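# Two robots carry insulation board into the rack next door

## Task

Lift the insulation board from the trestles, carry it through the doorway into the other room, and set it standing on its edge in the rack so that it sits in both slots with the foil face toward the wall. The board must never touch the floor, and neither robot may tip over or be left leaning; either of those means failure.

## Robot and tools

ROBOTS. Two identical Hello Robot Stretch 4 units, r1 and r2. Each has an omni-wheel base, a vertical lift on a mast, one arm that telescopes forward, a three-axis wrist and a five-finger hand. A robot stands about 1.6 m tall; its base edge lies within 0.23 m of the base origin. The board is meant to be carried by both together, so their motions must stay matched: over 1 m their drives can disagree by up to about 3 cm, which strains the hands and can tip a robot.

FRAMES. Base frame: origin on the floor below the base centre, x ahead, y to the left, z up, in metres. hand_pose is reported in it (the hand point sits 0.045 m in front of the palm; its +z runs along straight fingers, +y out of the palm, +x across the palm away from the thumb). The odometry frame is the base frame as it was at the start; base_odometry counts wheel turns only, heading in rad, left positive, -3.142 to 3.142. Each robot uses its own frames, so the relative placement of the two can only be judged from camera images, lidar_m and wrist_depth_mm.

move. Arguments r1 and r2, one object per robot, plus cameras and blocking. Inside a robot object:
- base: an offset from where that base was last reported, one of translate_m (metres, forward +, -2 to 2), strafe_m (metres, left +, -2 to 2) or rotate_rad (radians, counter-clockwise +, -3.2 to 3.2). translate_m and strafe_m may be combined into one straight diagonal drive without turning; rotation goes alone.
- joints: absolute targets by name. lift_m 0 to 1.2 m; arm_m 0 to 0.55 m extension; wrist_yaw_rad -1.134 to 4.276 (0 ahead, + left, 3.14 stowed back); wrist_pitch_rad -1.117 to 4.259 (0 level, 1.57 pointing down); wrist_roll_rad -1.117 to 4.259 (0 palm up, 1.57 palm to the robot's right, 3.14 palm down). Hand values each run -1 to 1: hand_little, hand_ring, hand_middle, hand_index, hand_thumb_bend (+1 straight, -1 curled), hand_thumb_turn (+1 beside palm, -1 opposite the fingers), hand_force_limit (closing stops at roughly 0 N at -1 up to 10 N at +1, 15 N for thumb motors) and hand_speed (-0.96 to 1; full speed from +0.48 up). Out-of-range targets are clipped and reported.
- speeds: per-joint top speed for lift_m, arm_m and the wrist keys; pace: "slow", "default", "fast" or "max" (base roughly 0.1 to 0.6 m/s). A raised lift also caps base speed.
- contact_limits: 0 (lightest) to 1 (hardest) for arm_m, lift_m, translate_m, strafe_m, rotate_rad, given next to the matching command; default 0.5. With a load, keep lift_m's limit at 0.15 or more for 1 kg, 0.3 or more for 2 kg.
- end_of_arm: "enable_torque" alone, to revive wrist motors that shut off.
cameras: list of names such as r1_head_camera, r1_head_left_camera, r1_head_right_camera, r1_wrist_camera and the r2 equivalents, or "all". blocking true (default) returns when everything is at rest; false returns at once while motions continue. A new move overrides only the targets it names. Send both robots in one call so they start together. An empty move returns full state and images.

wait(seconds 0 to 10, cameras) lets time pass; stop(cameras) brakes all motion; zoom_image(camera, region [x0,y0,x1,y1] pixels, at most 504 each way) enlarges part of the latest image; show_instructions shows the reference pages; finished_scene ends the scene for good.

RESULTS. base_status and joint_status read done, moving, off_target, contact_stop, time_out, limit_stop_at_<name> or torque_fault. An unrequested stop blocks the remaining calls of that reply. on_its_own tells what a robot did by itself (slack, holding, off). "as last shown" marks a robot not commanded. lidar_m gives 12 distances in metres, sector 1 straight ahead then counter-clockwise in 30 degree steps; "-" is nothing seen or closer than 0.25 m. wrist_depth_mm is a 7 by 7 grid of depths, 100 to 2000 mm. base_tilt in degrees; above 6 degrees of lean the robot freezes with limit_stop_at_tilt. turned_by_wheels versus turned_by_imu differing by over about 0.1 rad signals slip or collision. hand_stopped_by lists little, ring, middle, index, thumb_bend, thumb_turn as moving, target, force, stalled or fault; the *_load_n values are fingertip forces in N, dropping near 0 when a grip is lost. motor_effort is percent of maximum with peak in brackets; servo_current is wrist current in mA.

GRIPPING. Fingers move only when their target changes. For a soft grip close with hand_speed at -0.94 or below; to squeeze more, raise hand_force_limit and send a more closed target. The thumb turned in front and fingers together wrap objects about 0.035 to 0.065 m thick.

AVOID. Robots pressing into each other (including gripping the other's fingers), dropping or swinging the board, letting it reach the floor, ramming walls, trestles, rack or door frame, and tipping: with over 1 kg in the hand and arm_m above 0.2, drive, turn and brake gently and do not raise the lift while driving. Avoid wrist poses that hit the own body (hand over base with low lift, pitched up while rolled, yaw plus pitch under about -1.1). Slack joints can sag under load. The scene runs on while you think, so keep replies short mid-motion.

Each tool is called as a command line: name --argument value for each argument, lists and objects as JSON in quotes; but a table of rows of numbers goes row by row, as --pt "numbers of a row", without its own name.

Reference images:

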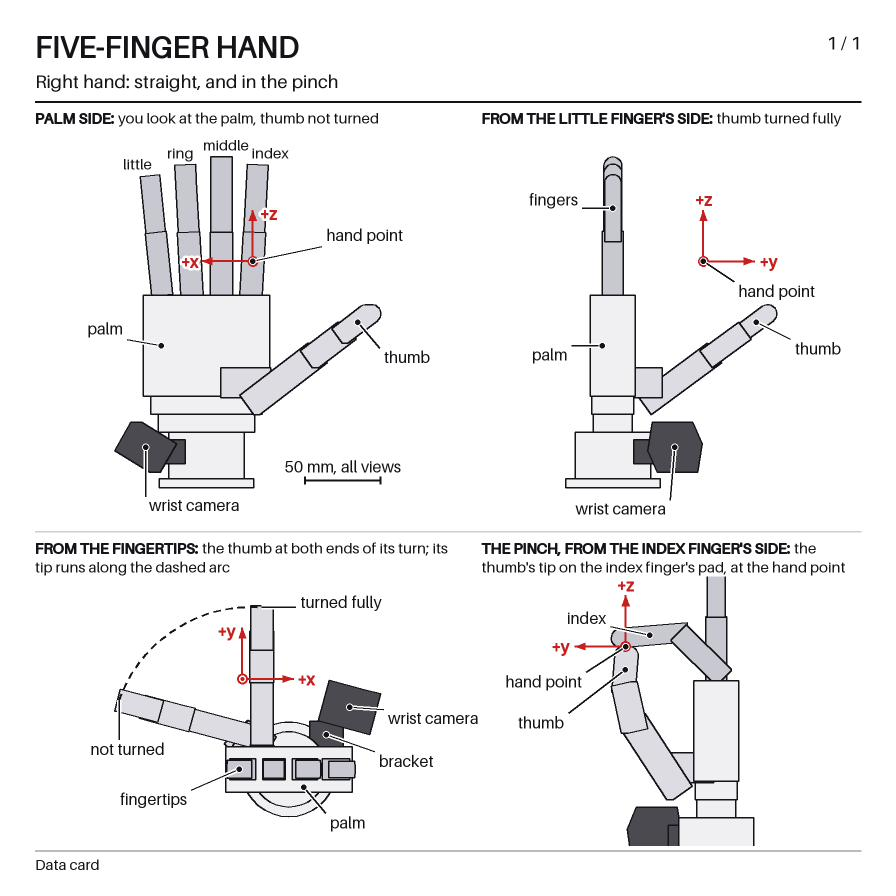

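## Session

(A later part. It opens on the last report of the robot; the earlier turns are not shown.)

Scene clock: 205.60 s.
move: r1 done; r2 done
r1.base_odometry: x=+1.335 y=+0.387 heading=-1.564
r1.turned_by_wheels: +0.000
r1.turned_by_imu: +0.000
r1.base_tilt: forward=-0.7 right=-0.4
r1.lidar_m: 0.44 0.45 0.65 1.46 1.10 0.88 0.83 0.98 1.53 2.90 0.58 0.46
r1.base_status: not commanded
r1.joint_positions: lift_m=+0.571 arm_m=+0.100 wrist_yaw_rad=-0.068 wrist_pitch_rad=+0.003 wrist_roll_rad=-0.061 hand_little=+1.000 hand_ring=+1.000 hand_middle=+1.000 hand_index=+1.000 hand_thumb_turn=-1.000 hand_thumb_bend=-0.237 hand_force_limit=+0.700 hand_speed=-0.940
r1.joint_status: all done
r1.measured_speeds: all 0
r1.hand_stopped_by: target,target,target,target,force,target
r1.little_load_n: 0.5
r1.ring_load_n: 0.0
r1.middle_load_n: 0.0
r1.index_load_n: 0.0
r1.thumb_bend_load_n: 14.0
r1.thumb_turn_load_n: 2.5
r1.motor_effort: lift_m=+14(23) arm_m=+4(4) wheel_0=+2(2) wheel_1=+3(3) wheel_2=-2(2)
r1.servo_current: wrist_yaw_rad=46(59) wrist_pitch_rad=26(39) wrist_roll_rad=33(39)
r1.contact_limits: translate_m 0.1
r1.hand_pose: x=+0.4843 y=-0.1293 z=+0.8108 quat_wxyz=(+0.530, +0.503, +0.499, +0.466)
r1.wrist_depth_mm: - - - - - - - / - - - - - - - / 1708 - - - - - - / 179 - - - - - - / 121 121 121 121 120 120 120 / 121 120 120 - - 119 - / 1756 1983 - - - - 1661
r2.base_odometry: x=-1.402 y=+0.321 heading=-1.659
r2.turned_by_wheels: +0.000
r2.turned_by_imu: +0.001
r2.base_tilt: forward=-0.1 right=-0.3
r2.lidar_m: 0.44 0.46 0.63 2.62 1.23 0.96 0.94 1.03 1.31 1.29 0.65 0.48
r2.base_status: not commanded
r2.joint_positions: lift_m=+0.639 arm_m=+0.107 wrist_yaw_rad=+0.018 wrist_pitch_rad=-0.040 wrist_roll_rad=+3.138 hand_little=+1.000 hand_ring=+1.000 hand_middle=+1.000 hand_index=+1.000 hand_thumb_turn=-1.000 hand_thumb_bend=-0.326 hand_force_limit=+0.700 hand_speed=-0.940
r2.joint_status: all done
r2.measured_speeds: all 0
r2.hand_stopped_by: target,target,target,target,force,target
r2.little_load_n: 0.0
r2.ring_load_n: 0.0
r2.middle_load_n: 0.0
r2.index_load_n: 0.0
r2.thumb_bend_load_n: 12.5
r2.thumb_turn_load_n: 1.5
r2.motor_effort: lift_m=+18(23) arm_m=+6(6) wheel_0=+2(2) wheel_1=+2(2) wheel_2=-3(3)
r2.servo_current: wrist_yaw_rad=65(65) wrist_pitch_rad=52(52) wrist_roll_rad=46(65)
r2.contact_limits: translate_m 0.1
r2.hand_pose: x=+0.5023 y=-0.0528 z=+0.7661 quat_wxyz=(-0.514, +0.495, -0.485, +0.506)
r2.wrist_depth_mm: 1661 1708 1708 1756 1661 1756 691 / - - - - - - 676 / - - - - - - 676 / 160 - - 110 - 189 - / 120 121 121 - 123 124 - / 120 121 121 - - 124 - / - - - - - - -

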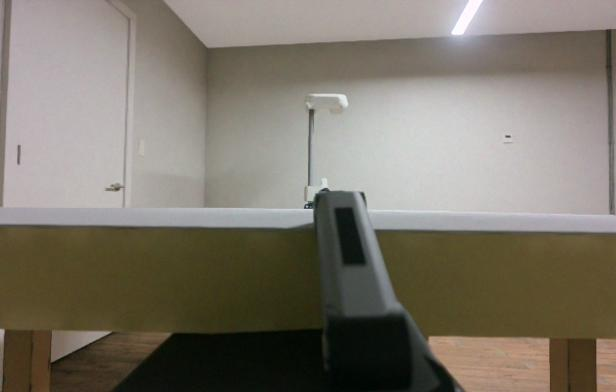

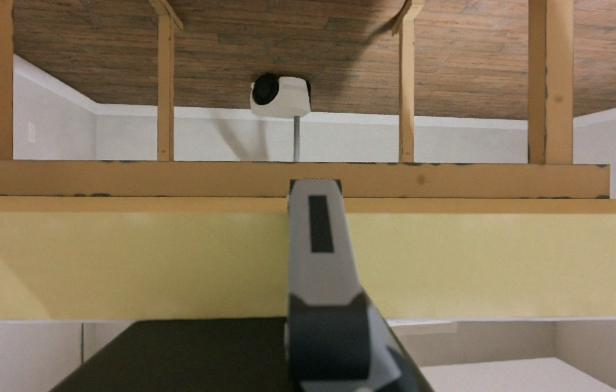

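move --r1 '{"joints":{"hand_thumb_bend":0.2,"hand_speed":-0.8}}' --r2 '{"joints":{"hand_thumb_bend":0.2,"hand_speed":-0.8}}'

move --r1 '{"joints":{"lift_m":0.566},"base":{"strafe_m":0.021},"pace":"slow"}' --r2 '{"joints":{"lift_m":0.644},"base":{"strafe_m":-0.021},"pace":"slow"}'

move --r1 '{"joints":{"lift_m":0.571},"pace":"slow"}' --r2 '{"joints":{"lift_m":0.639},"pace":"slow"}' --cameras '["r1_wrist_camera","r2_wrist_camera"]'

Scene clock: 208.97 s.
move: r1 done; r2 done
r1.base_odometry: x=+1.335 y=+0.387 heading=-1.564
r1.turned_by_wheels: +0.000
r1.turned_by_imu: -0.001
r1.base_tilt: forward=-0.7 right=-0.3
r1.lidar_m: 0.39 0.46 0.64 1.45 1.12 0.89 0.87 0.96 1.55 2.90 0.59 0.46
r1.base_status: not commanded
r1.joint_positions: lift_m=+0.571 arm_m=+0.100 wrist_yaw_rad=-0.068 wrist_pitch_rad=+0.003 wrist_roll_rad=-0.061 hand_little=+1.000 hand_ring=+1.000 hand_middle=+1.000 hand_index=+1.000 hand_thumb_turn=-1.000 hand_thumb_bend=+0.200 hand_force_limit=+0.700 hand_speed=-0.800
r1.joint_status: all done
r1.measured_speeds: all 0
r1.hand_stopped_by: target,target,target,target,target,target
r1.little_load_n: 0.0
r1.ring_load_n: 0.0
r1.middle_load_n: 0.0
r1.index_load_n: 0.0
r1.thumb_bend_load_n: 0.0
r1.thumb_turn_load_n: 0.0
r1.motor_effort: lift_m=+15(16) arm_m=+4(4) wheel_0=+2(2) wheel_1=+2(4) wheel_2=-2(3)
r1.servo_current: wrist_yaw_rad=52(59) wrist_pitch_rad=33(46) wrist_roll_rad=33(46)
r1.contact_limits: translate_m 0.1
r1.hand_pose: x=+0.4843 y=-0.1293 z=+0.8106 quat_wxyz=(+0.530, +0.503, +0.499, +0.466)
r1.wrist_depth_mm: - - - - - - - / - - - - - - - / 1756 - - - - - - / 136 - - - - - - / 121 121 121 - 120 120 120 / 121 120 120 - - 120 - / 1756 1983 - - - - 668
r2.base_odometry: x=-1.402 y=+0.321 heading=-1.659
r2.turned_by_wheels: +0.000
r2.turned_by_imu: +0.001
r2.base_tilt: forward=+0.0 right=-0.2
r2.lidar_m: 0.44 0.46 0.63 2.60 1.22 0.96 0.94 1.03 1.32 1.29 0.64 0.48
r2.base_status: not commanded
r2.joint_positions: lift_m=+0.639 arm_m=+0.107 wrist_yaw_rad=+0.018 wrist_pitch_rad=-0.041 wrist_roll_rad=+3.138 hand_little=+1.000 hand_ring=+1.000 hand_middle=+1.000 hand_index=+1.000 hand_thumb_turn=-1.000 hand_thumb_bend=+0.200 hand_force_limit=+0.700 hand_speed=-0.800
r2.joint_status: all done
r2.measured_speeds: all 0
r2.hand_stopped_by: target,target,target,target,target,target
r2.little_load_n: 0.0
r2.ring_load_n: 0.0
r2.middle_load_n: 0.0
r2.index_load_n: 0.0
r2.thumb_bend_load_n: 0.0
r2.thumb_turn_load_n: 0.0
r2.motor_effort: lift_m=+18(18) arm_m=+6(6) wheel_0=+2(2) wheel_1=+2(2) wheel_2=-3(3)
r2.servo_current: wrist_yaw_rad=33(72) wrist_pitch_rad=52(59) wrist_roll_rad=46(65)
r2.contact_limits: translate_m 0.1
r2.hand_pose: x=+0.5024 y=-0.0528 z=+0.7663 quat_wxyz=(-0.514, +0.495, -0.484, +0.506)
r2.wrist_depth_mm: 1756 1661 1756 1756 1808 1708 691 / - - - - - - 683 / - - - - - - 691 / 119 370 - - 122 124 - / 119 120 121 - 123 124 - / 120 120 121 - - 124 - / - - - - - - -
pictures: none

Scene clock: 210.10 s.
move: r1 done; r2 done
r1.base_odometry: x=+1.356 y=+0.387 heading=-1.564
r1.turned_by_wheels: +0.000
r1.turned_by_imu: -0.001
r1.base_tilt: forward=-0.7 right=-0.3
r1.lidar_m: 0.42 0.46 0.65 1.42 1.12 0.87 0.88 0.95 1.54 2.89 0.60 0.46
r1.base_status: done
r1.joint_positions: lift_m=+0.566 arm_m=+0.100 wrist_yaw_rad=-0.068 wrist_pitch_rad=+0.003 wrist_roll_rad=-0.061 hand_little=+1.000 hand_ring=+1.000 hand_middle=+1.000 hand_index=+1.000 hand_thumb_turn=-1.000 hand_thumb_bend=+0.200 hand_force_limit=+0.700 hand_speed=-0.800
r1.joint_status: all done
r1.measured_speeds: all 0
r1.hand_stopped_by: target,target,target,target,target,target
r1.little_load_n: 0.0
r1.ring_load_n: 0.0
r1.middle_load_n: 0.0
r1.index_load_n: 0.0
r1.thumb_bend_load_n: 0.0
r1.thumb_turn_load_n: 0.0
r1.motor_effort: lift_m=+16(18) arm_m=+4(4) wheel_0=-2(6) wheel_1=+2(6) wheel_2=+0(2)
r1.servo_current: wrist_yaw_rad=52(59) wrist_pitch_rad=26(39) wrist_roll_rad=39(46)
r1.hand_pose: x=+0.4843 y=-0.1293 z=+0.8057 quat_wxyz=(+0.530, +0.503, +0.499, +0.466)
r1.wrist_depth_mm: - - - - - - - / - - - - - - - / - - - - - - - / 122 - - 124 124 - - / 122 122 123 123 124 124 - / 122 122 123 123 - 124 654 / 1756 1983 - - - - 1756
r2.base_odometry: x=-1.423 y=+0.323 heading=-1.659
r2.turned_by_wheels: +0.000
r2.turned_by_imu: -0.001
r2.base_tilt: forward=-0.2 right=-0.3
r2.lidar_m: 0.44 0.45 0.63 2.63 1.21 0.95 0.94 1.05 1.31 1.27 0.66 0.50
r2.base_status: done
r2.joint_positions: lift_m=+0.644 arm_m=+0.107 wrist_yaw_rad=+0.018 wrist_pitch_rad=-0.041 wrist_roll_rad=+3.138 hand_little=+1.000 hand_ring=+1.000 hand_middle=+1.000 hand_index=+1.000 hand_thumb_turn=-1.000 hand_thumb_bend=+0.200 hand_force_limit=+0.700 hand_speed=-0.800
r2.joint_status: all done
r2.measured_speeds: all 0
r2.hand_stopped_by: target,target,target,target,target,target
r2.little_load_n: 0.0
r2.ring_load_n: 0.0
r2.middle_load_n: 0.0
r2.index_load_n: 0.0
r2.thumb_bend_load_n: 0.0
r2.thumb_turn_load_n: 0.0
r2.motor_effort: lift_m=+25(26) arm_m=+5(6) wheel_0=+3(8) wheel_1=-2(6) wheel_2=+0(4)
r2.servo_current: wrist_yaw_rad=46(72) wrist_pitch_rad=46(52) wrist_roll_rad=52(59)
r2.hand_pose: x=+0.5024 y=-0.0528 z=+0.7708 quat_wxyz=(-0.514, +0.495, -0.484, +0.506)
r2.wrist_depth_mm: 1808 1808 1756 1708 1808 1756 668 / - - - - - - 691 / - - - - - - 691 / 121 122 - - 124 124 - / 121 122 123 - 124 124 - / - 122 121 - - 125 - / - - - - - - -
pictures: none

Scene clock: 210.70 s.
move: r1 done; r2 done
r1.base_odometry: x=+1.356 y=+0.387 heading=-1.564
r1.turned_by_wheels: +0.000
r1.turned_by_imu: +0.000
r1.base_tilt: forward=-0.6 right=-0.4
r1.lidar_m: 0.42 0.45 0.66 1.44 1.09 0.88 0.84 0.99 1.51 2.90 0.60 0.46
r1.base_status: not commanded
r1.joint_positions: lift_m=+0.571 arm_m=+0.100 wrist_yaw_rad=-0.068 wrist_pitch_rad=+0.003 wrist_roll_rad=-0.061 hand_little=+1.000 hand_ring=+1.000 hand_middle=+1.000 hand_index=+1.000 hand_thumb_turn=-1.000 hand_thumb_bend=+0.200 hand_force_limit=+0.700 hand_speed=-0.800
r1.joint_status: all done
r1.measured_speeds: all 0
r1.hand_stopped_by: target,target,target,target,target,target
r1.little_load_n: 0.0
r1.ring_load_n: 0.0
r1.middle_load_n: 0.0
r1.index_load_n: 0.0
r1.thumb_bend_load_n: 0.0
r1.thumb_turn_load_n: 0.0
r1.motor_effort: lift_m=+22(25) arm_m=+4(4) wheel_0=-2(2) wheel_1=+2(3) wheel_2=+0(0)
r1.servo_current: wrist_yaw_rad=52(52) wrist_pitch_rad=26(39) wrist_roll_rad=39(46)
r1.hand_pose: x=+0.4843 y=-0.1293 z=+0.8101 quat_wxyz=(+0.530, +0.503, +0.499, +0.466)
r1.wrist_depth_mm: - - - - - - - / - - - - - - - / - - - - - - - / 126 - - - - - - / 122 122 123 123 124 124 - / 121 122 122 123 - 124 124 / 1708 1983 - - - - 1708
r2.base_odometry: x=-1.423 y=+0.323 heading=-1.659
r2.turned_by_wheels: +0.000
r2.turned_by_imu: +0.000
r2.base_tilt: forward=-0.1 right=-0.3
r2.lidar_m: 0.45 0.45 0.64 2.61 1.23 0.97 0.95 1.02 1.31 1.27 0.66 0.47
r2.base_status: not commanded
r2.joint_positions: lift_m=+0.639 arm_m=+0.107 wrist_yaw_rad=+0.018 wrist_pitch_rad=-0.041 wrist_roll_rad=+3.138 hand_little=+1.000 hand_ring=+1.000 hand_middle=+1.000 hand_index=+1.000 hand_thumb_turn=-1.000 hand_thumb_bend=+0.200 hand_force_limit=+0.700 hand_speed=-0.800
r2.joint_status: all done
r2.measured_speeds: all 0
r2.hand_stopped_by: target,target,target,target,target,target
r2.little_load_n: 0.0
r2.ring_load_n: 0.0
r2.middle_load_n: 0.0
r2.index_load_n: 0.0
r2.thumb_bend_load_n: 0.0
r2.thumb_turn_load_n: 0.0
r2.motor_effort: lift_m=+17(23) arm_m=+6(6) wheel_0=+3(3) wheel_1=-3(3) wheel_2=+0(1)
r2.servo_current: wrist_yaw_rad=52(85) wrist_pitch_rad=46(52) wrist_roll_rad=46(59)
r2.hand_pose: x=+0.5024 y=-0.0528 z=+0.7664 quat_wxyz=(-0.514, +0.495, -0.484, +0.506)
r2.wrist_depth_mm: 1756 1756 1708 1708 1756 1756 691 / - - - - - - 691 / - - - - - - 699 / 121 362 - - - 124 - / 121 121 122 - 124 125 - / 121 122 121 - - 125 - / - - - - - - -

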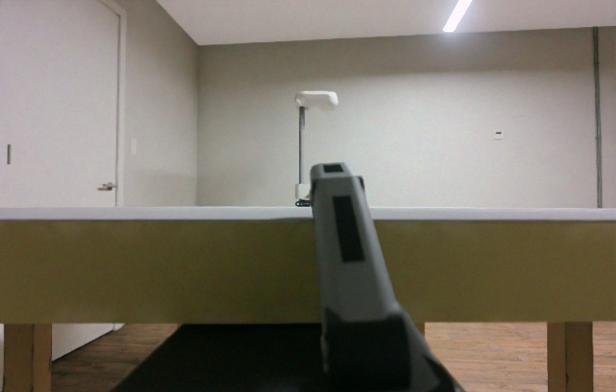

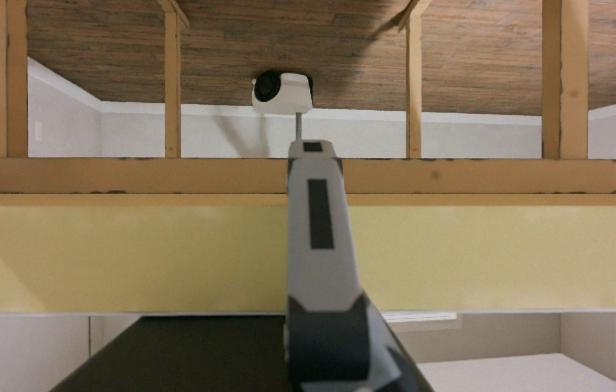

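move --r1 '{"joints":{"hand_thumb_bend":-0.6,"hand_speed":-0.93,"hand_force_limit":0.6}}' --r2 '{"joints":{"hand_thumb_bend":-0.6,"hand_speed":-0.93,"hand_force_limit":0.6}}'

move --r1 '{"joints":{"lift_m":0.591},"speeds":{"lift_m":0.03}}' --r2 '{"joints":{"lift_m":0.659},"speeds":{"lift_m":0.03}}' --cameras '["r1_wrist_camera","r2_wrist_camera"]'

Scene clock: 218.13 s.
move: r1 off_target; r2 off_target
r1.base_odometry: x=+1.356 y=+0.387 heading=-1.564
r1.turned_by_wheels: +0.000
r1.turned_by_imu: -0.002
r1.base_tilt: forward=-0.6 right=-0.5
r1.lidar_m: 0.43 0.44 0.68 1.43 1.08 0.88 0.87 0.97 1.57 2.91 0.61 0.46
r1.base_status: not commanded
r1.joint_positions: lift_m=+0.571 arm_m=+0.100 wrist_yaw_rad=-0.068 wrist_pitch_rad=+0.003 wrist_roll_rad=-0.061 hand_little=+1.000 hand_ring=+1.000 hand_middle=+1.000 hand_index=+1.000 hand_thumb_turn=-1.000 hand_thumb_bend=-0.218 hand_force_limit=+0.600 hand_speed=-0.930
r1.joint_status: hand_thumb_bend off_target (ended at -0.218, target -0.600); the others done
r1.measured_speeds: all 0
r1.hand_stopped_by: target,target,target,target,force,target
r1.little_load_n: 0.0
r1.ring_load_n: 0.0
r1.middle_load_n: 0.0
r1.index_load_n: 0.0
r1.thumb_bend_load_n: 12.0
r1.thumb_turn_load_n: 1.5
r1.motor_effort: lift_m=+21(23) arm_m=+4(4) wheel_0=-1(2) wheel_1=+2(3) wheel_2=+0(1)
r1.servo_current: wrist_yaw_rad=52(65) wrist_pitch_rad=33(39) wrist_roll_rad=39(46)
r1.hand_pose: x=+0.4842 y=-0.1293 z=+0.8103 quat_wxyz=(+0.530, +0.502, +0.499, +0.466)
r1.wrist_depth_mm: - - - - - - - / - - - - - - - / - - - - - - - / 173 - - - - - - / 122 122 123 124 124 124 - / 122 122 123 123 - 124 - / 1756 - - - - - 699
r2.base_odometry: x=-1.423 y=+0.323 heading=-1.659
r2.turned_by_wheels: +0.000
r2.turned_by_imu: +0.002
r2.base_tilt: forward=-0.1 right=-0.4
r2.lidar_m: 0.43 0.46 0.64 2.62 1.23 0.96 0.94 1.03 1.29 1.27 0.63 0.48
r2.base_status: not commanded
r2.joint_positions: lift_m=+0.639 arm_m=+0.107 wrist_yaw_rad=+0.018 wrist_pitch_rad=-0.041 wrist_roll_rad=+3.138 hand_little=+1.000 hand_ring=+1.000 hand_middle=+1.000 hand_index=+1.000 hand_thumb_turn=-1.000 hand_thumb_bend=-0.313 hand_force_limit=+0.600 hand_speed=-0.930
r2.joint_status: hand_thumb_bend off_target (ended at -0.313, target -0.600); the others done
r2.measured_speeds: all 0
r2.hand_stopped_by: target,target,target,target,force,target
r2.little_load_n: 0.0
r2.ring_load_n: 0.0
r2.middle_load_n: -0.5
r2.index_load_n: 0.0
r2.thumb_bend_load_n: 11.5
r2.thumb_turn_load_n: 1.5
r2.motor_effort: lift_m=+18(18) arm_m=+6(6) wheel_0=+3(3) wheel_1=-2(3) wheel_2=+0(1)
r2.servo_current: wrist_yaw_rad=46(85) wrist_pitch_rad=46(52) wrist_roll_rad=46(65)
r2.hand_pose: x=+0.5024 y=-0.0528 z=+0.7663 quat_wxyz=(-0.514, +0.495, -0.484, +0.506)
r2.wrist_depth_mm: 1661 1708 1756 1708 1661 1808 699 / - - - - - - 699 / - - - - - - 683 / 157 - - 110 - 185 - / 121 122 122 - 124 124 - / 121 122 121 - - 124 - / - - - - - - -
pictures: none

Scene clock: 219.20 s.
move: r1 done; r2 done
r1.base_odometry: x=+1.356 y=+0.387 heading=-1.564
r1.turned_by_wheels: +0.000
r1.turned_by_imu: +0.000
r1.base_tilt: forward=-0.7 right=-0.4
r1.lidar_m: 0.42 0.47 0.65 1.43 1.11 0.89 0.87 0.96 1.53 2.90 0.61 0.47
r1.base_status: not commanded
r1.joint_positions: lift_m=+0.590 arm_m=+0.100 wrist_yaw_rad=-0.068 wrist_pitch_rad=+0.006 wrist_roll_rad=-0.061 hand_little=+1.000 hand_ring=+1.000 hand_middle=+1.000 hand_index=+1.000 hand_thumb_turn=-1.000 hand_thumb_bend=-0.218 hand_force_limit=+0.600 hand_speed=-0.930
r1.joint_status: all done
r1.measured_speeds: all 0
r1.hand_stopped_by: target,target,target,target,force,target
r1.little_load_n: 0.0
r1.ring_load_n: 0.0
r1.middle_load_n: 0.0
r1.index_load_n: 0.0
r1.thumb_bend_load_n: 7.5
r1.thumb_turn_load_n: 0.0
r1.motor_effort: lift_m=+25(31) arm_m=+4(4) wheel_0=-2(2) wheel_1=+2(3) wheel_2=+0(1)
r1.servo_current: wrist_yaw_rad=52(59) wrist_pitch_rad=39(46) wrist_roll_rad=39(46)
r1.hand_pose: x=+0.4844 y=-0.1293 z=+0.8293 quat_wxyz=(+0.529, +0.503, +0.500, +0.466)
r1.wrist_depth_mm: - - - - - - - / - - - - - - - / - - - - - - - / 247 - - - - - - / 122 122 123 123 124 124 - / 122 122 122 123 - 124 - / 1708 1983 - - - - 699
r2.base_odometry: x=-1.423 y=+0.323 heading=-1.659
r2.turned_by_wheels: +0.000
r2.turned_by_imu: +0.000
r2.base_tilt: forward=+0.0 right=-0.4
r2.lidar_m: 0.43 0.46 0.63 2.62 1.24 0.97 0.94 1.02 1.29 1.26 0.65 0.49
r2.base_status: not commanded
r2.joint_positions: lift_m=+0.658 arm_m=+0.107 wrist_yaw_rad=+0.018 wrist_pitch_rad=-0.040 wrist_roll_rad=+3.138 hand_little=+1.000 hand_ring=+1.000 hand_middle=+1.000 hand_index=+1.000 hand_thumb_turn=-1.000 hand_thumb_bend=-0.313 hand_force_limit=+0.600 hand_speed=-0.930
r2.joint_status: all done
r2.measured_speeds: all 0
r2.hand_stopped_by: target,target,target,target,force,target
r2.little_load_n: 0.0
r2.ring_load_n: 0.0
r2.middle_load_n: 0.0
r2.index_load_n: 0.0
r2.thumb_bend_load_n: 12.5
r2.thumb_turn_load_n: 2.5
r2.motor_effort: lift_m=+29(32) arm_m=+6(6) wheel_0=+3(3) wheel_1=-3(3) wheel_2=+0(1)
r2.servo_current: wrist_yaw_rad=59(65) wrist_pitch_rad=52(59) wrist_roll_rad=52(65)
r2.hand_pose: x=+0.5023 y=-0.0528 z=+0.7853 quat_wxyz=(-0.514, +0.495, -0.485, +0.506)
r2.wrist_depth_mm: 1661 1756 1708 1756 1618 1708 683 / - - - - - - - / - - - - - - - / 121 126 - 109 - 329 - / 121 121 122 - 124 125 - / 121 121 121 - - 125 - / - - - - - - -

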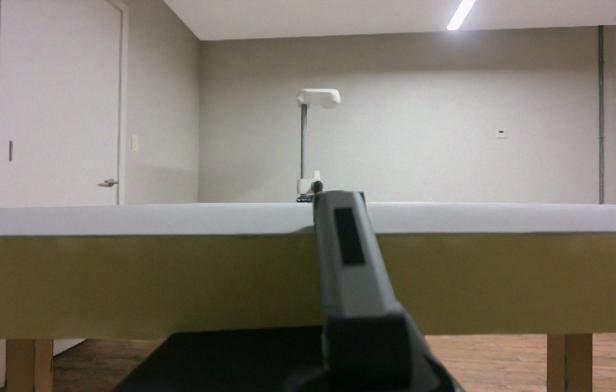

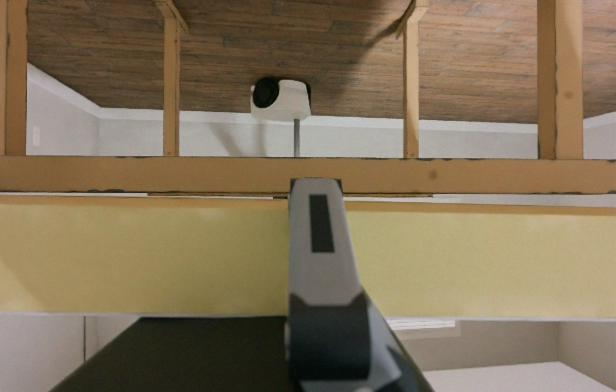

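move --r1 '{"joints":{"hand_thumb_bend":-0.7,"hand_force_limit":0.7}}' --r2 '{"joints":{"hand_thumb_bend":-0.7,"hand_force_limit":0.7}}'

move --r1 '{"joints":{"lift_m":0.691},"speeds":{"lift_m":0.08}}' --r2 '{"joints":{"lift_m":0.759},"speeds":{"lift_m":0.08}}' --cameras '["r1_wrist_camera","r2_wrist_camera","r1_head_camera"]'

Scene clock: 220.67 s.
move: r1 off_target; r2 off_target
r1.base_odometry: x=+1.356 y=+0.387 heading=-1.564
r1.turned_by_wheels: +0.000
r1.turned_by_imu: +0.000
r1.base_tilt: forward=-0.7 right=-0.4
r1.lidar_m: 0.42 0.46 0.66 1.41 1.10 0.88 0.85 0.96 1.50 2.92 0.62 0.46
r1.base_status: not commanded
r1.joint_positions: lift_m=+0.590 arm_m=+0.100 wrist_yaw_rad=-0.068 wrist_pitch_rad=+0.006 wrist_roll_rad=-0.061 hand_little=+1.000 hand_ring=+1.000 hand_middle=+1.000 hand_index=+1.000 hand_thumb_turn=-1.000 hand_thumb_bend=-0.272 hand_force_limit=+0.700 hand_speed=-0.930
r1.joint_status: hand_thumb_bend off_target (ended at -0.272, target -0.700); the others done
r1.measured_speeds: all 0
r1.hand_stopped_by: target,target,target,target,force,target
r1.little_load_n: 0.0
r1.ring_load_n: 0.0
r1.middle_load_n: 0.0
r1.index_load_n: 0.0
r1.thumb_bend_load_n: 12.5
r1.thumb_turn_load_n: 1.0
r1.motor_effort: lift_m=+26(26) arm_m=+4(4) wheel_0=-2(2) wheel_1=+3(3) wheel_2=+0(0)
r1.servo_current: wrist_yaw_rad=52(52) wrist_pitch_rad=26(46) wrist_roll_rad=33(39)
r1.hand_pose: x=+0.4844 y=-0.1293 z=+0.8293 quat_wxyz=(+0.529, +0.503, +0.500, +0.466)
r1.wrist_depth_mm: - - - - - - - / - - - - - - - / - - - - - - - / 276 - - - - - - / 122 122 123 123 124 124 - / 122 122 123 123 - 124 - / 668 1708 - - - - 699
r2.base_odometry: x=-1.423 y=+0.323 heading=-1.659
r2.turned_by_wheels: +0.000
r2.turned_by_imu: +0.000
r2.base_tilt: forward=+0.0 right=-0.2
r2.lidar_m: 0.44 0.47 0.63 2.61 1.23 0.96 0.94 1.03 1.29 1.27 0.64 0.48
r2.base_status: not commanded
r2.joint_positions: lift_m=+0.658 arm_m=+0.107 wrist_yaw_rad=+0.018 wrist_pitch_rad=-0.040 wrist_roll_rad=+3.138 hand_little=+1.000 hand_ring=+1.000 hand_middle=+1.000 hand_index=+1.000 hand_thumb_turn=-1.000 hand_thumb_bend=-0.314 hand_force_limit=+0.700 hand_speed=-0.930
r2.joint_status: hand_thumb_bend off_target (ended at -0.314, target -0.700); the others done
r2.measured_speeds: all 0
r2.hand_stopped_by: target,target,target,target,force,target
r2.little_load_n: 0.0
r2.ring_load_n: 0.0
r2.middle_load_n: 0.0
r2.index_load_n: 0.0
r2.thumb_bend_load_n: 12.5
r2.thumb_turn_load_n: 2.5
r2.motor_effort: lift_m=+28(29) arm_m=+6(6) wheel_0=+3(3) wheel_1=-3(3) wheel_2=+0(0)
r2.servo_current: wrist_yaw_rad=72(78) wrist_pitch_rad=52(59) wrist_roll_rad=65(65)
r2.hand_pose: x=+0.5023 y=-0.0528 z=+0.7853 quat_wxyz=(-0.514, +0.495, -0.485, +0.506)
r2.wrist_depth_mm: 1708 1708 1661 1661 1661 1708 691 / - - - - - - - / - - - - - - - / 121 831 - 109 - 366 - / 121 121 122 - 124 125 - / 121 121 121 - - 125 - / - - - - - - -
pictures: none

Scene clock: 222.47 s.
move: r1 done; r2 done
r1.base_odometry: x=+1.356 y=+0.387 heading=-1.564
r1.turned_by_wheels: +0.000
r1.turned_by_imu: +0.000
r1.base_tilt: forward=-0.7 right=-0.4
r1.lidar_m: 0.43 0.44 0.64 1.45 1.07 0.88 0.87 0.98 1.54 2.91 0.60 0.47
r1.base_status: not commanded
r1.joint_positions: lift_m=+0.690 arm_m=+0.100 wrist_yaw_rad=-0.068 wrist_pitch_rad=+0.006 wrist_roll_rad=-0.061 hand_little=+1.000 hand_ring=+1.000 hand_middle=+1.000 hand_index=+1.000 hand_thumb_turn=-1.000 hand_thumb_bend=-0.272 hand_force_limit=+0.700 hand_speed=-0.930
r1.joint_status: all done
r1.measured_speeds: all 0
r1.hand_stopped_by: target,target,target,target,force,target
r1.little_load_n: 0.0
r1.ring_load_n: 0.0
r1.middle_load_n: 0.5
r1.index_load_n: 0.0
r1.thumb_bend_load_n: 12.5
r1.thumb_turn_load_n: 0.5
r1.motor_effort: lift_m=+26(29) arm_m=+4(4) wheel_0=-2(2) wheel_1=+3(3) wheel_2=+0(0)
r1.servo_current: wrist_yaw_rad=39(59) wrist_pitch_rad=26(46) wrist_roll_rad=33(46)
r1.hand_pose: x=+0.4844 y=-0.1293 z=+0.9293 quat_wxyz=(+0.529, +0.503, +0.500, +0.466)
r1.wrist_depth_mm: - - - - - - - / - - - - - - - / - - - - - - - / 268 - - - - - - / 122 123 123 123 124 124 - / 122 122 123 123 - 124 - / 661 - - - - - 1863
r2.base_odometry: x=-1.423 y=+0.323 heading=-1.659
r2.turned_by_wheels: +0.000
r2.turned_by_imu: +0.000
r2.base_tilt: forward=-0.1 right=-0.3
r2.lidar_m: 0.44 0.45 0.64 2.62 1.22 0.96 0.95 1.04 1.30 1.27 0.63 0.49
r2.base_status: not commanded
r2.joint_positions: lift_m=+0.758 arm_m=+0.107 wrist_yaw_rad=+0.018 wrist_pitch_rad=-0.040 wrist_roll_rad=+3.138 hand_little=+1.000 hand_ring=+1.000 hand_middle=+1.000 hand_index=+1.000 hand_thumb_turn=-1.000 hand_thumb_bend=-0.314 hand_force_limit=+0.700 hand_speed=-0.930
r2.joint_status: all done
r2.measured_speeds: all 0
r2.hand_stopped_by: target,target,target,target,force,target
r2.little_load_n: 0.0
r2.ring_load_n: 0.0
r2.middle_load_n: 0.0
r2.index_load_n: 0.0
r2.thumb_bend_load_n: 12.5
r2.thumb_turn_load_n: 2.5
r2.motor_effort: lift_m=+29(31) arm_m=+6(6) wheel_0=+3(3) wheel_1=-3(3) wheel_2=+0(1)
r2.servo_current: wrist_yaw_rad=59(72) wrist_pitch_rad=52(59) wrist_roll_rad=59(72)
r2.hand_pose: x=+0.5023 y=-0.0528 z=+0.8852 quat_wxyz=(-0.514, +0.495, -0.485, +0.506)
r2.wrist_depth_mm: 1983 - 1921 1921 1921 1983 1661 / - - - - - - - / - - - - - - - / 640 - - 161 258 - - / 121 121 122 - 124 125 - / 121 121 121 - - 125 - / - - - - - - -
pictures: r1_head_camera, r1_wrist_camera, r2_wrist_camera

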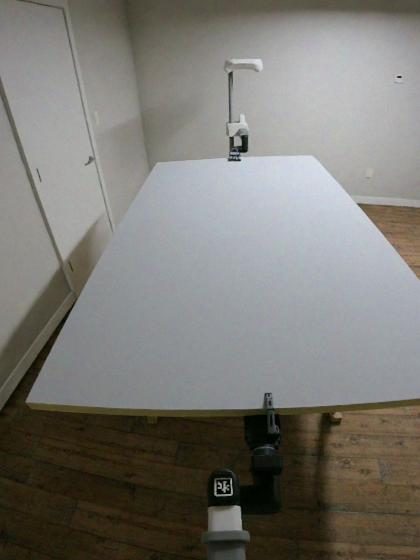

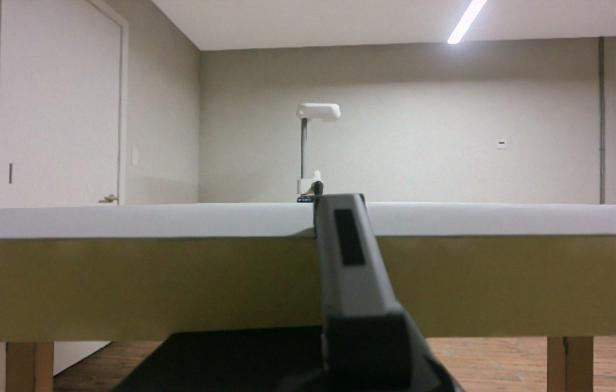

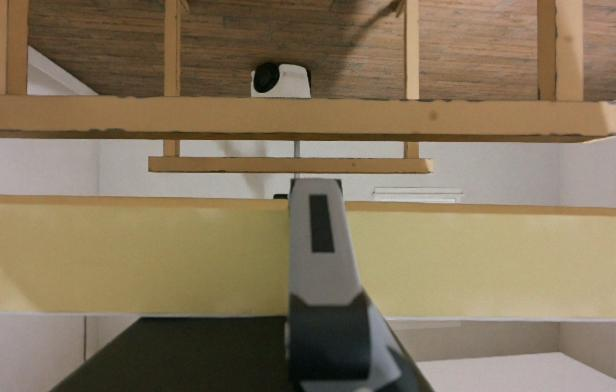

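move --r1 '{"base":{"strafe_m":-0.1,"translate_m":-0.007},"pace":"slow"}' --r2 '{"base":{"strafe_m":0.1},"pace":"slow"}' --cameras '["r1_wrist_camera","r2_wrist_camera"]'

Scene clock: 225.23 s.
move: r1 done; r2 done
r1.base_odometry: x=+1.256 y=+0.393 heading=-1.564
r1.turned_by_wheels: +0.000
r1.turned_by_imu: +0.000
r1.base_tilt: forward=-0.6 right=-0.4
r1.lidar_m: 0.44 0.47 0.65 1.53 1.10 0.86 0.87 0.99 1.53 2.82 0.60 0.46
r1.base_status: done
r1.joint_positions: lift_m=+0.690 arm_m=+0.100 wrist_yaw_rad=-0.068 wrist_pitch_rad=+0.006 wrist_roll_rad=-0.061 hand_little=+1.000 hand_ring=+1.000 hand_middle=+1.000 hand_index=+1.000 hand_thumb_turn=-1.000 hand_thumb_bend=-0.272 hand_force_limit=+0.700 hand_speed=-0.930
r1.joint_status: not commanded
r1.measured_speeds: all 0
r1.hand_stopped_by: target,target,target,target,force,target
r1.little_load_n: 0.0
r1.ring_load_n: 0.0
r1.middle_load_n: 0.0
r1.index_load_n: 0.0
r1.thumb_bend_load_n: 12.5
r1.thumb_turn_load_n: 0.5
r1.motor_effort: lift_m=+26(26) arm_m=+4(4) wheel_0=+2(7) wheel_1=-3(7) wheel_2=+3(5)
r1.servo_current: wrist_yaw_rad=39(59) wrist_pitch_rad=39(46) wrist_roll_rad=33(46)
r1.hand_pose: x=+0.4844 y=-0.1293 z=+0.9293 quat_wxyz=(+0.529, +0.503, +0.500, +0.466)
r1.wrist_depth_mm: - - - - - - - / - - - - - - - / - - - - - - - / 917 - - - - - - / 123 123 123 123 123 123 - / 123 123 123 123 - 123 - / 1808 - - - - - -
r2.base_odometry: x=-1.323 y=+0.315 heading=-1.659
r2.turned_by_wheels: +0.000
r2.turned_by_imu: +0.001
r2.base_tilt: forward=+0.1 right=-0.1
r2.lidar_m: 0.45 0.44 0.64 2.59 1.22 0.95 0.92 1.00 1.39 1.37 0.67 0.49
r2.base_status: done
r2.joint_positions: lift_m=+0.758 arm_m=+0.107 wrist_yaw_rad=+0.018 wrist_pitch_rad=-0.040 wrist_roll_rad=+3.138 hand_little=+1.000 hand_ring=+1.000 hand_middle=+1.000 hand_index=+1.000 hand_thumb_turn=-1.000 hand_thumb_bend=-0.314 hand_force_limit=+0.700 hand_speed=-0.930
r2.joint_status: not commanded
r2.measured_speeds: all 0
r2.hand_stopped_by: target,target,target,target,force,target
r2.little_load_n: 0.0
r2.ring_load_n: 0.0
r2.middle_load_n: 0.0
r2.index_load_n: 0.0
r2.thumb_bend_load_n: 12.5
r2.thumb_turn_load_n: 2.5
r2.motor_effort: lift_m=+29(29) arm_m=+6(6) wheel_0=-2(8) wheel_1=+3(6) wheel_2=+0(3)
r2.servo_current: wrist_yaw_rad=59(78) wrist_pitch_rad=52(59) wrist_roll_rad=52(65)
r2.hand_pose: x=+0.5023 y=-0.0528 z=+0.8852 quat_wxyz=(-0.514, +0.495, -0.485, +0.506)
r2.wrist_depth_mm: 1921 1921 1921 1921 1921 1708 1983 / - - - - - - - / - - - - - - - / 661 - - 155 1576 - - / 121 121 123 - 124 125 - / 121 122 121 - - 125 - / - - - - - - -

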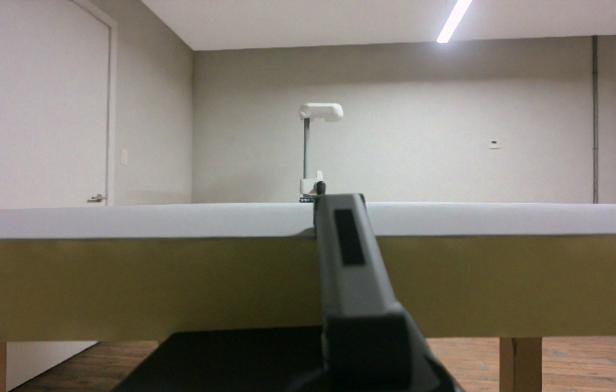

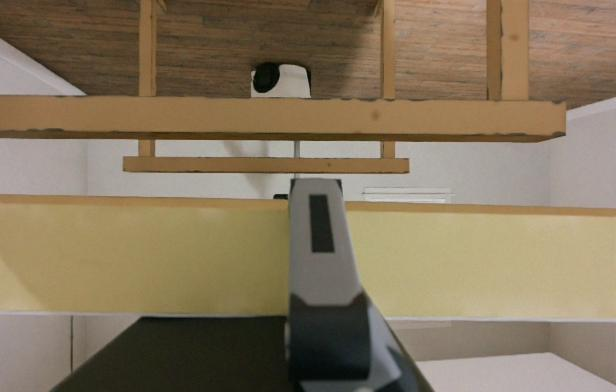

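move --r1 '{"base":{"strafe_m":-0.3,"translate_m":-0.02},"pace":"slow"}' --r2 '{"base":{"strafe_m":0.3},"pace":"slow"}' --cameras '["r1_wrist_camera","r2_wrist_camera"]'

Scene clock: 230.10 s.
move: r1 done; r2 done
r1.base_odometry: x=+0.956 y=+0.411 heading=-1.564
r1.turned_by_wheels: +0.000
r1.turned_by_imu: -0.001
r1.base_tilt: forward=-0.6 right=-0.4
r1.lidar_m: 0.43 0.44 0.67 1.83 1.12 0.93 0.90 1.02 1.63 2.51 0.63 0.47
r1.base_status: done
r1.joint_positions: lift_m=+0.690 arm_m=+0.100 wrist_yaw_rad=-0.068 wrist_pitch_rad=+0.006 wrist_roll_rad=-0.061 hand_little=+1.000 hand_ring=+1.000 hand_middle=+1.000 hand_index=+1.000 hand_thumb_turn=-1.000 hand_thumb_bend=-0.272 hand_force_limit=+0.700 hand_speed=-0.930
r1.joint_status: not commanded
r1.measured_speeds: all 0
r1.hand_stopped_by: target,target,target,target,force,target
r1.little_load_n: 0.0
r1.ring_load_n: 0.0
r1.middle_load_n: 0.0
r1.index_load_n: 0.0
r1.thumb_bend_load_n: 12.5
r1.thumb_turn_load_n: 1.0
r1.motor_effort: lift_m=+26(26) arm_m=+4(4) wheel_0=+2(8) wheel_1=-3(8) wheel_2=+4(5)
r1.servo_current: wrist_yaw_rad=52(65) wrist_pitch_rad=33(46) wrist_roll_rad=33(46)
r1.hand_pose: x=+0.4845 y=-0.1293 z=+0.9293 quat_wxyz=(+0.529, +0.503, +0.500, +0.466)
r1.wrist_depth_mm: - - - - - - - / - - - - - - - / - - - - - - - / - - - - - - - / 124 124 124 124 123 123 - / 124 124 124 123 - 123 - / 1921 1921 - - - - -
r2.base_odometry: x=-1.024 y=+0.288 heading=-1.659
r2.turned_by_wheels: +0.000
r2.turned_by_imu: +0.001
r2.base_tilt: forward=+0.0 right=-0.2
r2.lidar_m: 0.45 0.46 0.63 2.49 1.16 0.92 0.90 0.98 1.48 1.67 0.66 0.50
r2.base_status: done
r2.joint_positions: lift_m=+0.758 arm_m=+0.107 wrist_yaw_rad=+0.018 wrist_pitch_rad=-0.040 wrist_roll_rad=+3.138 hand_little=+1.000 hand_ring=+1.000 hand_middle=+1.000 hand_index=+1.000 hand_thumb_turn=-1.000 hand_thumb_bend=-0.314 hand_force_limit=+0.700 hand_speed=-0.930
r2.joint_status: not commanded
r2.measured_speeds: all 0
r2.hand_stopped_by: target,target,target,target,force,target
r2.little_load_n: 0.0
r2.ring_load_n: 0.0
r2.middle_load_n: 0.0
r2.index_load_n: 0.0
r2.thumb_bend_load_n: 12.5
r2.thumb_turn_load_n: 2.0
r2.motor_effort: lift_m=+29(29) arm_m=+5(6) wheel_0=-2(7) wheel_1=+2(7) wheel_2=+3(5)
r2.servo_current: wrist_yaw_rad=52(85) wrist_pitch_rad=52(59) wrist_roll_rad=46(65)
r2.hand_pose: x=+0.5024 y=-0.0527 z=+0.8852 quat_wxyz=(-0.514, +0.495, -0.485, +0.506)
r2.wrist_depth_mm: 1808 1921 1921 1808 1921 1921 1983 / - - - - - - - / - - - - - - - / 399 - - - - - - / 121 122 123 - 125 126 - / 121 121 121 - - 126 - / - - - - - - -

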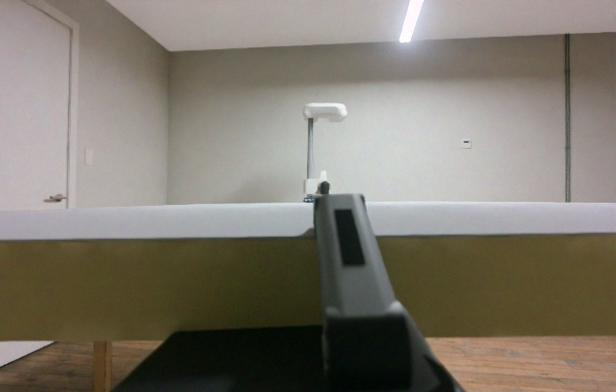

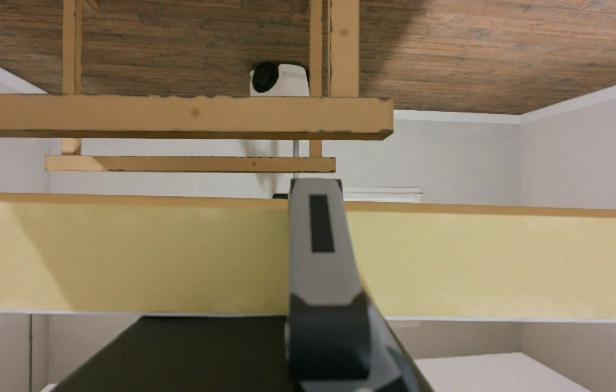

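move --r1 '{"base":{"strafe_m":-0.35,"translate_m":-0.02}}' --r2 '{"base":{"strafe_m":0.35}}' --cameras '["all"]'

Scene clock: 233.03 s.
move: r1 done; r2 done
r1.base_odometry: x=+0.606 y=+0.429 heading=-1.564
r1.turned_by_wheels: +0.000
r1.turned_by_imu: +0.000
r1.base_tilt: forward=-0.6 right=-0.5
r1.lidar_m: 0.43 0.43 0.66 2.18 1.21 0.94 0.93 1.05 1.68 2.15 0.59 0.45
r1.base_status: done
r1.joint_positions: lift_m=+0.690 arm_m=+0.100 wrist_yaw_rad=-0.068 wrist_pitch_rad=+0.006 wrist_roll_rad=-0.061 hand_little=+1.000 hand_ring=+1.000 hand_middle=+1.000 hand_index=+1.000 hand_thumb_turn=-1.000 hand_thumb_bend=-0.272 hand_force_limit=+0.700 hand_speed=-0.930
r1.joint_status: not commanded
r1.measured_speeds: all 0
r1.hand_stopped_by: target,target,target,target,force,target
r1.little_load_n: 0.0
r1.ring_load_n: 0.0
r1.middle_load_n: 0.0
r1.index_load_n: 0.0
r1.thumb_bend_load_n: 12.5
r1.thumb_turn_load_n: 1.0
r1.motor_effort: lift_m=+26(26) arm_m=+3(4) wheel_0=-1(10) wheel_1=+0(12) wheel_2=+3(6)
r1.servo_current: wrist_yaw_rad=52(59) wrist_pitch_rad=26(46) wrist_roll_rad=33(46)
r1.hand_pose: x=+0.4845 y=-0.1293 z=+0.9293 quat_wxyz=(+0.529, +0.503, +0.500, +0.466)
r1.wrist_depth_mm: - - - - - - - / - - - - - - - / - - - - - - - / - - - - - - - / 124 124 124 124 123 123 - / 124 124 124 123 - 123 - / 1921 - - - - - -
r2.base_odometry: x=-0.676 y=+0.257 heading=-1.659
r2.turned_by_wheels: +0.000
r2.turned_by_imu: +0.001
r2.base_tilt: forward=-0.1 right=-0.2
r2.lidar_m: 0.45 0.47 0.63 2.39 1.12 0.87 0.86 0.93 1.42 2.00 0.66 0.48
r2.base_status: done
r2.joint_positions: lift_m=+0.758 arm_m=+0.107 wrist_yaw_rad=+0.019 wrist_pitch_rad=-0.040 wrist_roll_rad=+3.138 hand_little=+1.000 hand_ring=+1.000 hand_middle=+1.000 hand_index=+1.000 hand_thumb_turn=-1.000 hand_thumb_bend=-0.314 hand_force_limit=+0.700 hand_speed=-0.930
r2.joint_status: not commanded
r2.measured_speeds: all 0
r2.hand_stopped_by: target,target,target,target,force,target
r2.little_load_n: 0.0
r2.ring_load_n: 0.0
r2.middle_load_n: 0.0
r2.index_load_n: 0.0
r2.thumb_bend_load_n: 12.5
r2.thumb_turn_load_n: 2.5
r2.motor_effort: lift_m=+28(29) arm_m=+5(6) wheel_0=+1(13) wheel_1=+0(9) wheel_2=+2(4)
r2.servo_current: wrist_yaw_rad=46(78) wrist_pitch_rad=46(59) wrist_roll_rad=52(65)
r2.hand_pose: x=+0.5024 y=-0.0526 z=+0.8852 quat_wxyz=(-0.514, +0.495, -0.484, +0.506)
r2.wrist_depth_mm: 1921 1708 1921 1863 1921 1983 1921 / - - - - - - - / - - - - - - - / 439 - - - - - - / 121 122 123 - 125 125 - / 121 122 121 - - 125 - / - - - - - - -
pictures: r1_head_camera, r1_head_left_camera, r1_head_right_camera, r1_wrist_camera, r2_head_camera, r2_head_left_camera, r2_head_right_camera, r2_wrist_camera

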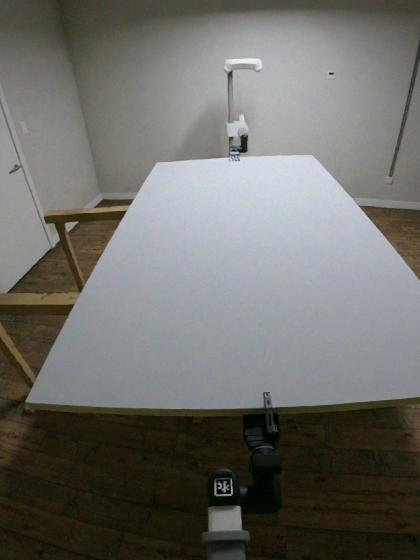

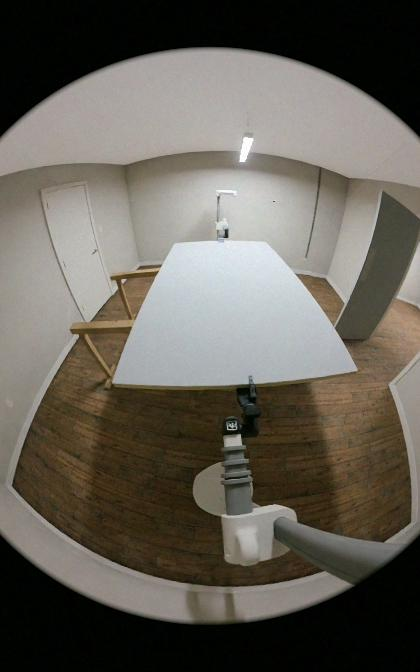

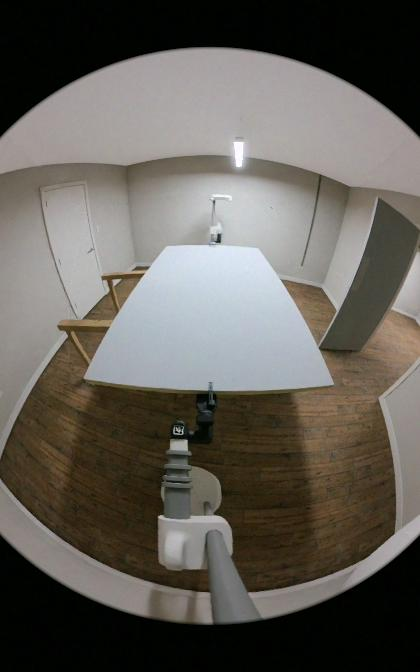

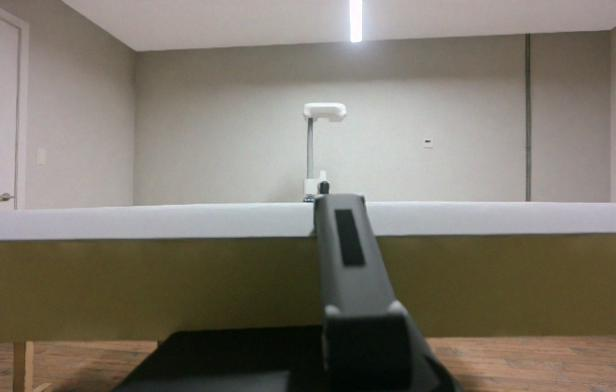

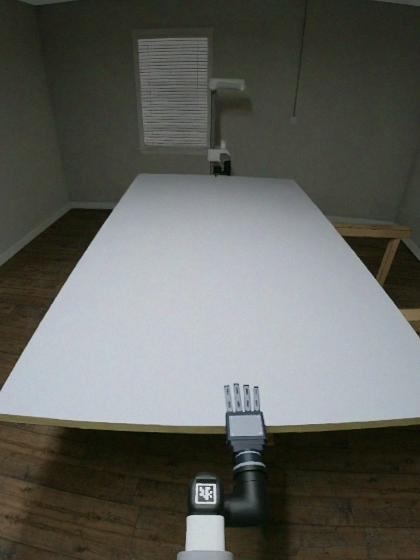

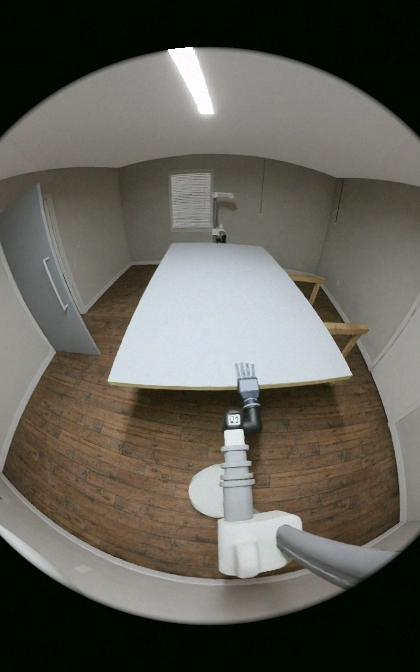

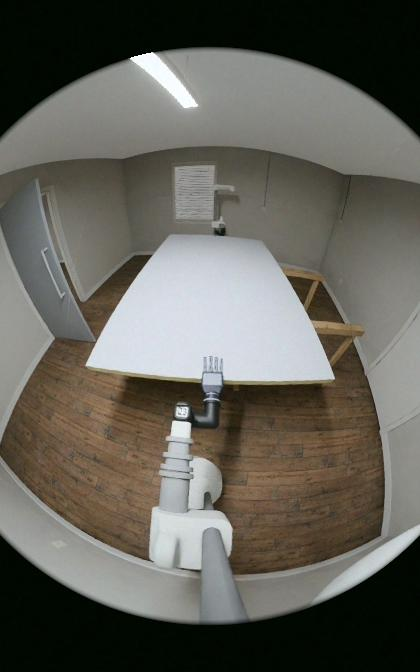

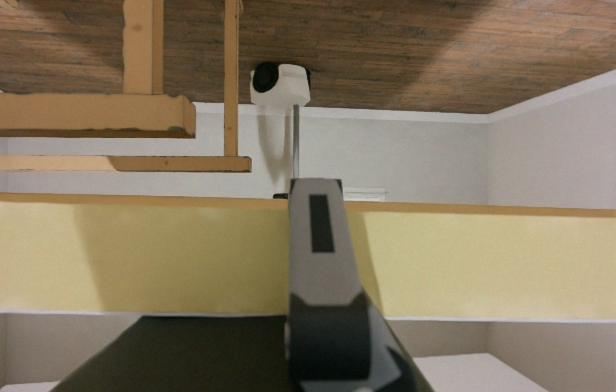

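move --r1 '{"joints":{"lift_m":0.94},"speeds":{"lift_m":0.12}}' --r2 '{"joints":{"lift_m":1.008},"speeds":{"lift_m":0.12}}'

move --r1 '{"joints":{"wrist_roll_rad":0.20,"lift_m":0.941},"base":{"strafe_m":0.008},"speeds":{"wrist_roll_rad":0.3},"pace":"slow"}' --r2 '{"joints":{"wrist_roll_rad":2.878,"lift_m":1.007},"base":{"strafe_m":0.008},"speeds":{"wrist_roll_rad":0.3},"pace":"slow"}' --cameras '["r1_wrist_camera","r2_wrist_camera","r1_head_camera"]'

Scene clock: 237.67 s.
move: r1 done; r2 done
r1.base_odometry: x=+0.606 y=+0.429 heading=-1.564
r1.turned_by_wheels: +0.000
r1.turned_by_imu: -0.001
r1.base_tilt: forward=-0.5 right=-0.5
r1.lidar_m: 0.41 0.46 0.66 2.17 1.21 0.96 0.95 1.06 1.71 2.19 0.60 0.45
r1.base_status: not commanded
r1.joint_positions: lift_m=+0.939 arm_m=+0.100 wrist_yaw_rad=-0.068 wrist_pitch_rad=+0.006 wrist_roll_rad=-0.061 hand_little=+1.000 hand_ring=+1.000 hand_middle=+1.000 hand_index=+1.000 hand_thumb_turn=-1.000 hand_thumb_bend=-0.272 hand_force_limit=+0.700 hand_speed=-0.930
r1.joint_status: all done
r1.measured_speeds: all 0
r1.hand_stopped_by: target,target,target,target,force,target
r1.little_load_n: 0.0
r1.ring_load_n: 0.0
r1.middle_load_n: 0.0
r1.index_load_n: 0.0
r1.thumb_bend_load_n: 12.5
r1.thumb_turn_load_n: 1.0
r1.motor_effort: lift_m=+26(31) arm_m=+4(4) wheel_0=-1(2) wheel_1=+0(1) wheel_2=+2(3)
r1.servo_current: wrist_yaw_rad=52(59) wrist_pitch_rad=39(39) wrist_roll_rad=39(46)
r1.hand_pose: x=+0.4845 y=-0.1293 z=+1.1783 quat_wxyz=(+0.529, +0.503, +0.500, +0.466)
r1.wrist_depth_mm: - - - - - - - / - - - - - - - / - - - - - - - / - - - - - - - / 124 124 124 124 123 123 - / 124 124 123 123 - 123 - / - - - - - - -
r2.base_odometry: x=-0.676 y=+0.257 heading=-1.659
r2.turned_by_wheels: +0.000
r2.turned_by_imu: +0.001
r2.base_tilt: forward=+0.0 right=-0.3
r2.lidar_m: 0.44 0.46 0.62 2.39 1.13 0.88 0.86 0.94 1.42 2.00 0.65 0.47
r2.base_status: not commanded
r2.joint_positions: lift_m=+1.007 arm_m=+0.107 wrist_yaw_rad=+0.019 wrist_pitch_rad=-0.040 wrist_roll_rad=+3.138 hand_little=+1.000 hand_ring=+1.000 hand_middle=+1.000 hand_index=+1.000 hand_thumb_turn=-1.000 hand_thumb_bend=-0.314 hand_force_limit=+0.700 hand_speed=-0.930
r2.joint_status: all done
r2.measured_speeds: all 0
r2.hand_stopped_by: target,target,target,target,force,target
r2.little_load_n: 0.0
r2.ring_load_n: 0.0
r2.middle_load_n: 0.0
r2.index_load_n: 0.0
r2.thumb_bend_load_n: 12.5
r2.thumb_turn_load_n: 2.5
r2.motor_effort: lift_m=+29(32) arm_m=+5(6) wheel_0=+1(1) wheel_1=+0(0) wheel_2=+2(3)
r2.servo_current: wrist_yaw_rad=33(72) wrist_pitch_rad=46(59) wrist_roll_rad=46(65)
r2.hand_pose: x=+0.5024 y=-0.0526 z=+1.1342 quat_wxyz=(-0.514, +0.495, -0.484, +0.506)
r2.wrist_depth_mm: - - - - - - - / - - - - - - - / - - - - - - - / 421 - - - - - - / 121 121 123 - 125 125 - / 121 122 121 - - 125 - / - - - - - - -
pictures: none

Scene clock: 238.97 s.
move: r1 done; r2 done
r1.base_odometry: x=+0.614 y=+0.429 heading=-1.564
r1.turned_by_wheels: +0.000
r1.turned_by_imu: -0.001
r1.base_tilt: forward=-0.7 right=-0.3
r1.lidar_m: 0.41 0.46 0.66 2.16 1.20 0.94 0.94 1.04 1.68 2.18 0.60 0.45
r1.base_status: done
r1.joint_positions: lift_m=+0.940 arm_m=+0.100 wrist_yaw_rad=-0.068 wrist_pitch_rad=+0.006 wrist_roll_rad=+0.199 hand_little=+1.000 hand_ring=+1.000 hand_middle=+1.000 hand_index=+1.000 hand_thumb_turn=-1.000 hand_thumb_bend=-0.272 hand_force_limit=+0.700 hand_speed=-0.930
r1.joint_status: all done
r1.measured_speeds: all 0
r1.hand_stopped_by: target,target,target,target,force,target
r1.little_load_n: 0.0
r1.ring_load_n: 0.0
r1.middle_load_n: -0.5
r1.index_load_n: 0.0
r1.thumb_bend_load_n: 12.0
r1.thumb_turn_load_n: 2.0
r1.motor_effort: lift_m=+26(30) arm_m=+3(4) wheel_0=-2(5) wheel_1=+1(7) wheel_2=+0(2)
r1.servo_current: wrist_yaw_rad=46(59) wrist_pitch_rad=39(39) wrist_roll_rad=33(52)
r1.hand_pose: x=+0.4834 y=-0.1442 z=+1.1702 quat_wxyz=(+0.465, +0.564, +0.430, +0.530)
r1.wrist_depth_mm: - - - - - - - / - - - - - - - / - - - - - - - / - - - - - - - / 124 124 124 124 123 123 - / 123 123 123 124 - 123 - / - - - - - - 1863
r2.base_odometry: x=-0.668 y=+0.257 heading=-1.659
r2.turned_by_wheels: +0.000
r2.turned_by_imu: +0.000
r2.base_tilt: forward=+0.0 right=-0.3
r2.lidar_m: 0.43 0.46 0.64 2.38 1.12 0.88 0.85 0.95 1.41 2.02 0.66 0.49
r2.base_status: done
r2.joint_positions: lift_m=+1.007 arm_m=+0.107 wrist_yaw_rad=+0.019 wrist_pitch_rad=-0.040 wrist_roll_rad=+2.879 hand_little=+1.000 hand_ring=+1.000 hand_middle=+1.000 hand_index=+1.000 hand_thumb_turn=-1.000 hand_thumb_bend=-0.314 hand_force_limit=+0.700 hand_speed=-0.930
r2.joint_status: all done
r2.measured_speeds: all 0
r2.hand_stopped_by: target,target,target,target,force,target
r2.little_load_n: 0.0
r2.ring_load_n: 0.0
r2.middle_load_n: 0.0
r2.index_load_n: 0.0
r2.thumb_bend_load_n: 12.5
r2.thumb_turn_load_n: 2.5
r2.motor_effort: lift_m=+22(28) arm_m=+6(6) wheel_0=-1(5) wheel_1=+0(5) wheel_2=+0(3)
r2.servo_current: wrist_yaw_rad=59(65) wrist_pitch_rad=46(59) wrist_roll_rad=46(78)
r2.hand_pose: x=+0.5030 y=-0.0691 z=+1.1279 quat_wxyz=(-0.444, +0.554, -0.416, +0.568)
r2.wrist_depth_mm: - - - - - 1983 1756 / - - - - - - - / - - - - - - - / - - - - - - - / 121 122 122 - 125 126 - / 121 121 121 - - 126 - / - - - - - - -
pictures: r1_head_camera, r1_wrist_camera, r2_wrist_camera

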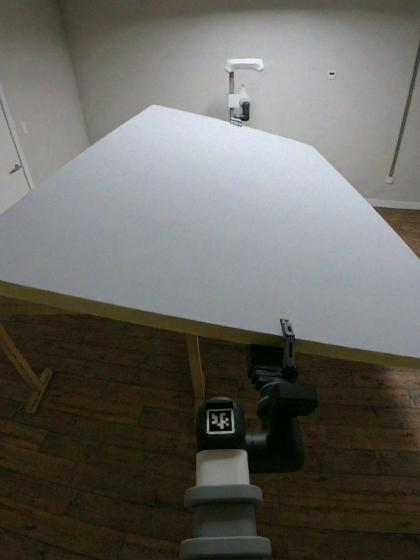

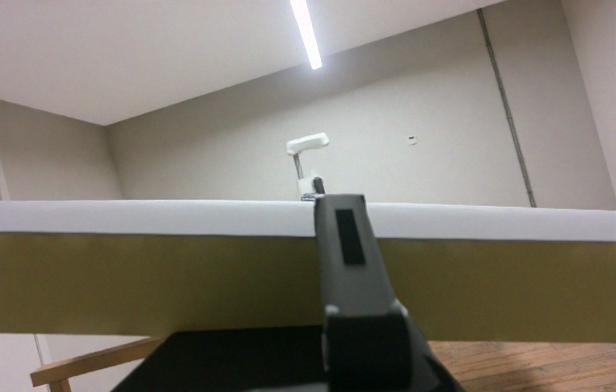

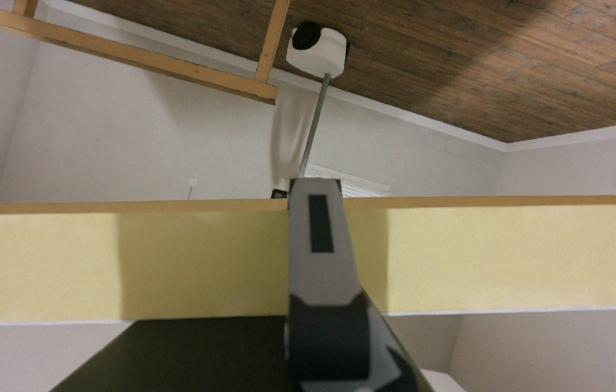

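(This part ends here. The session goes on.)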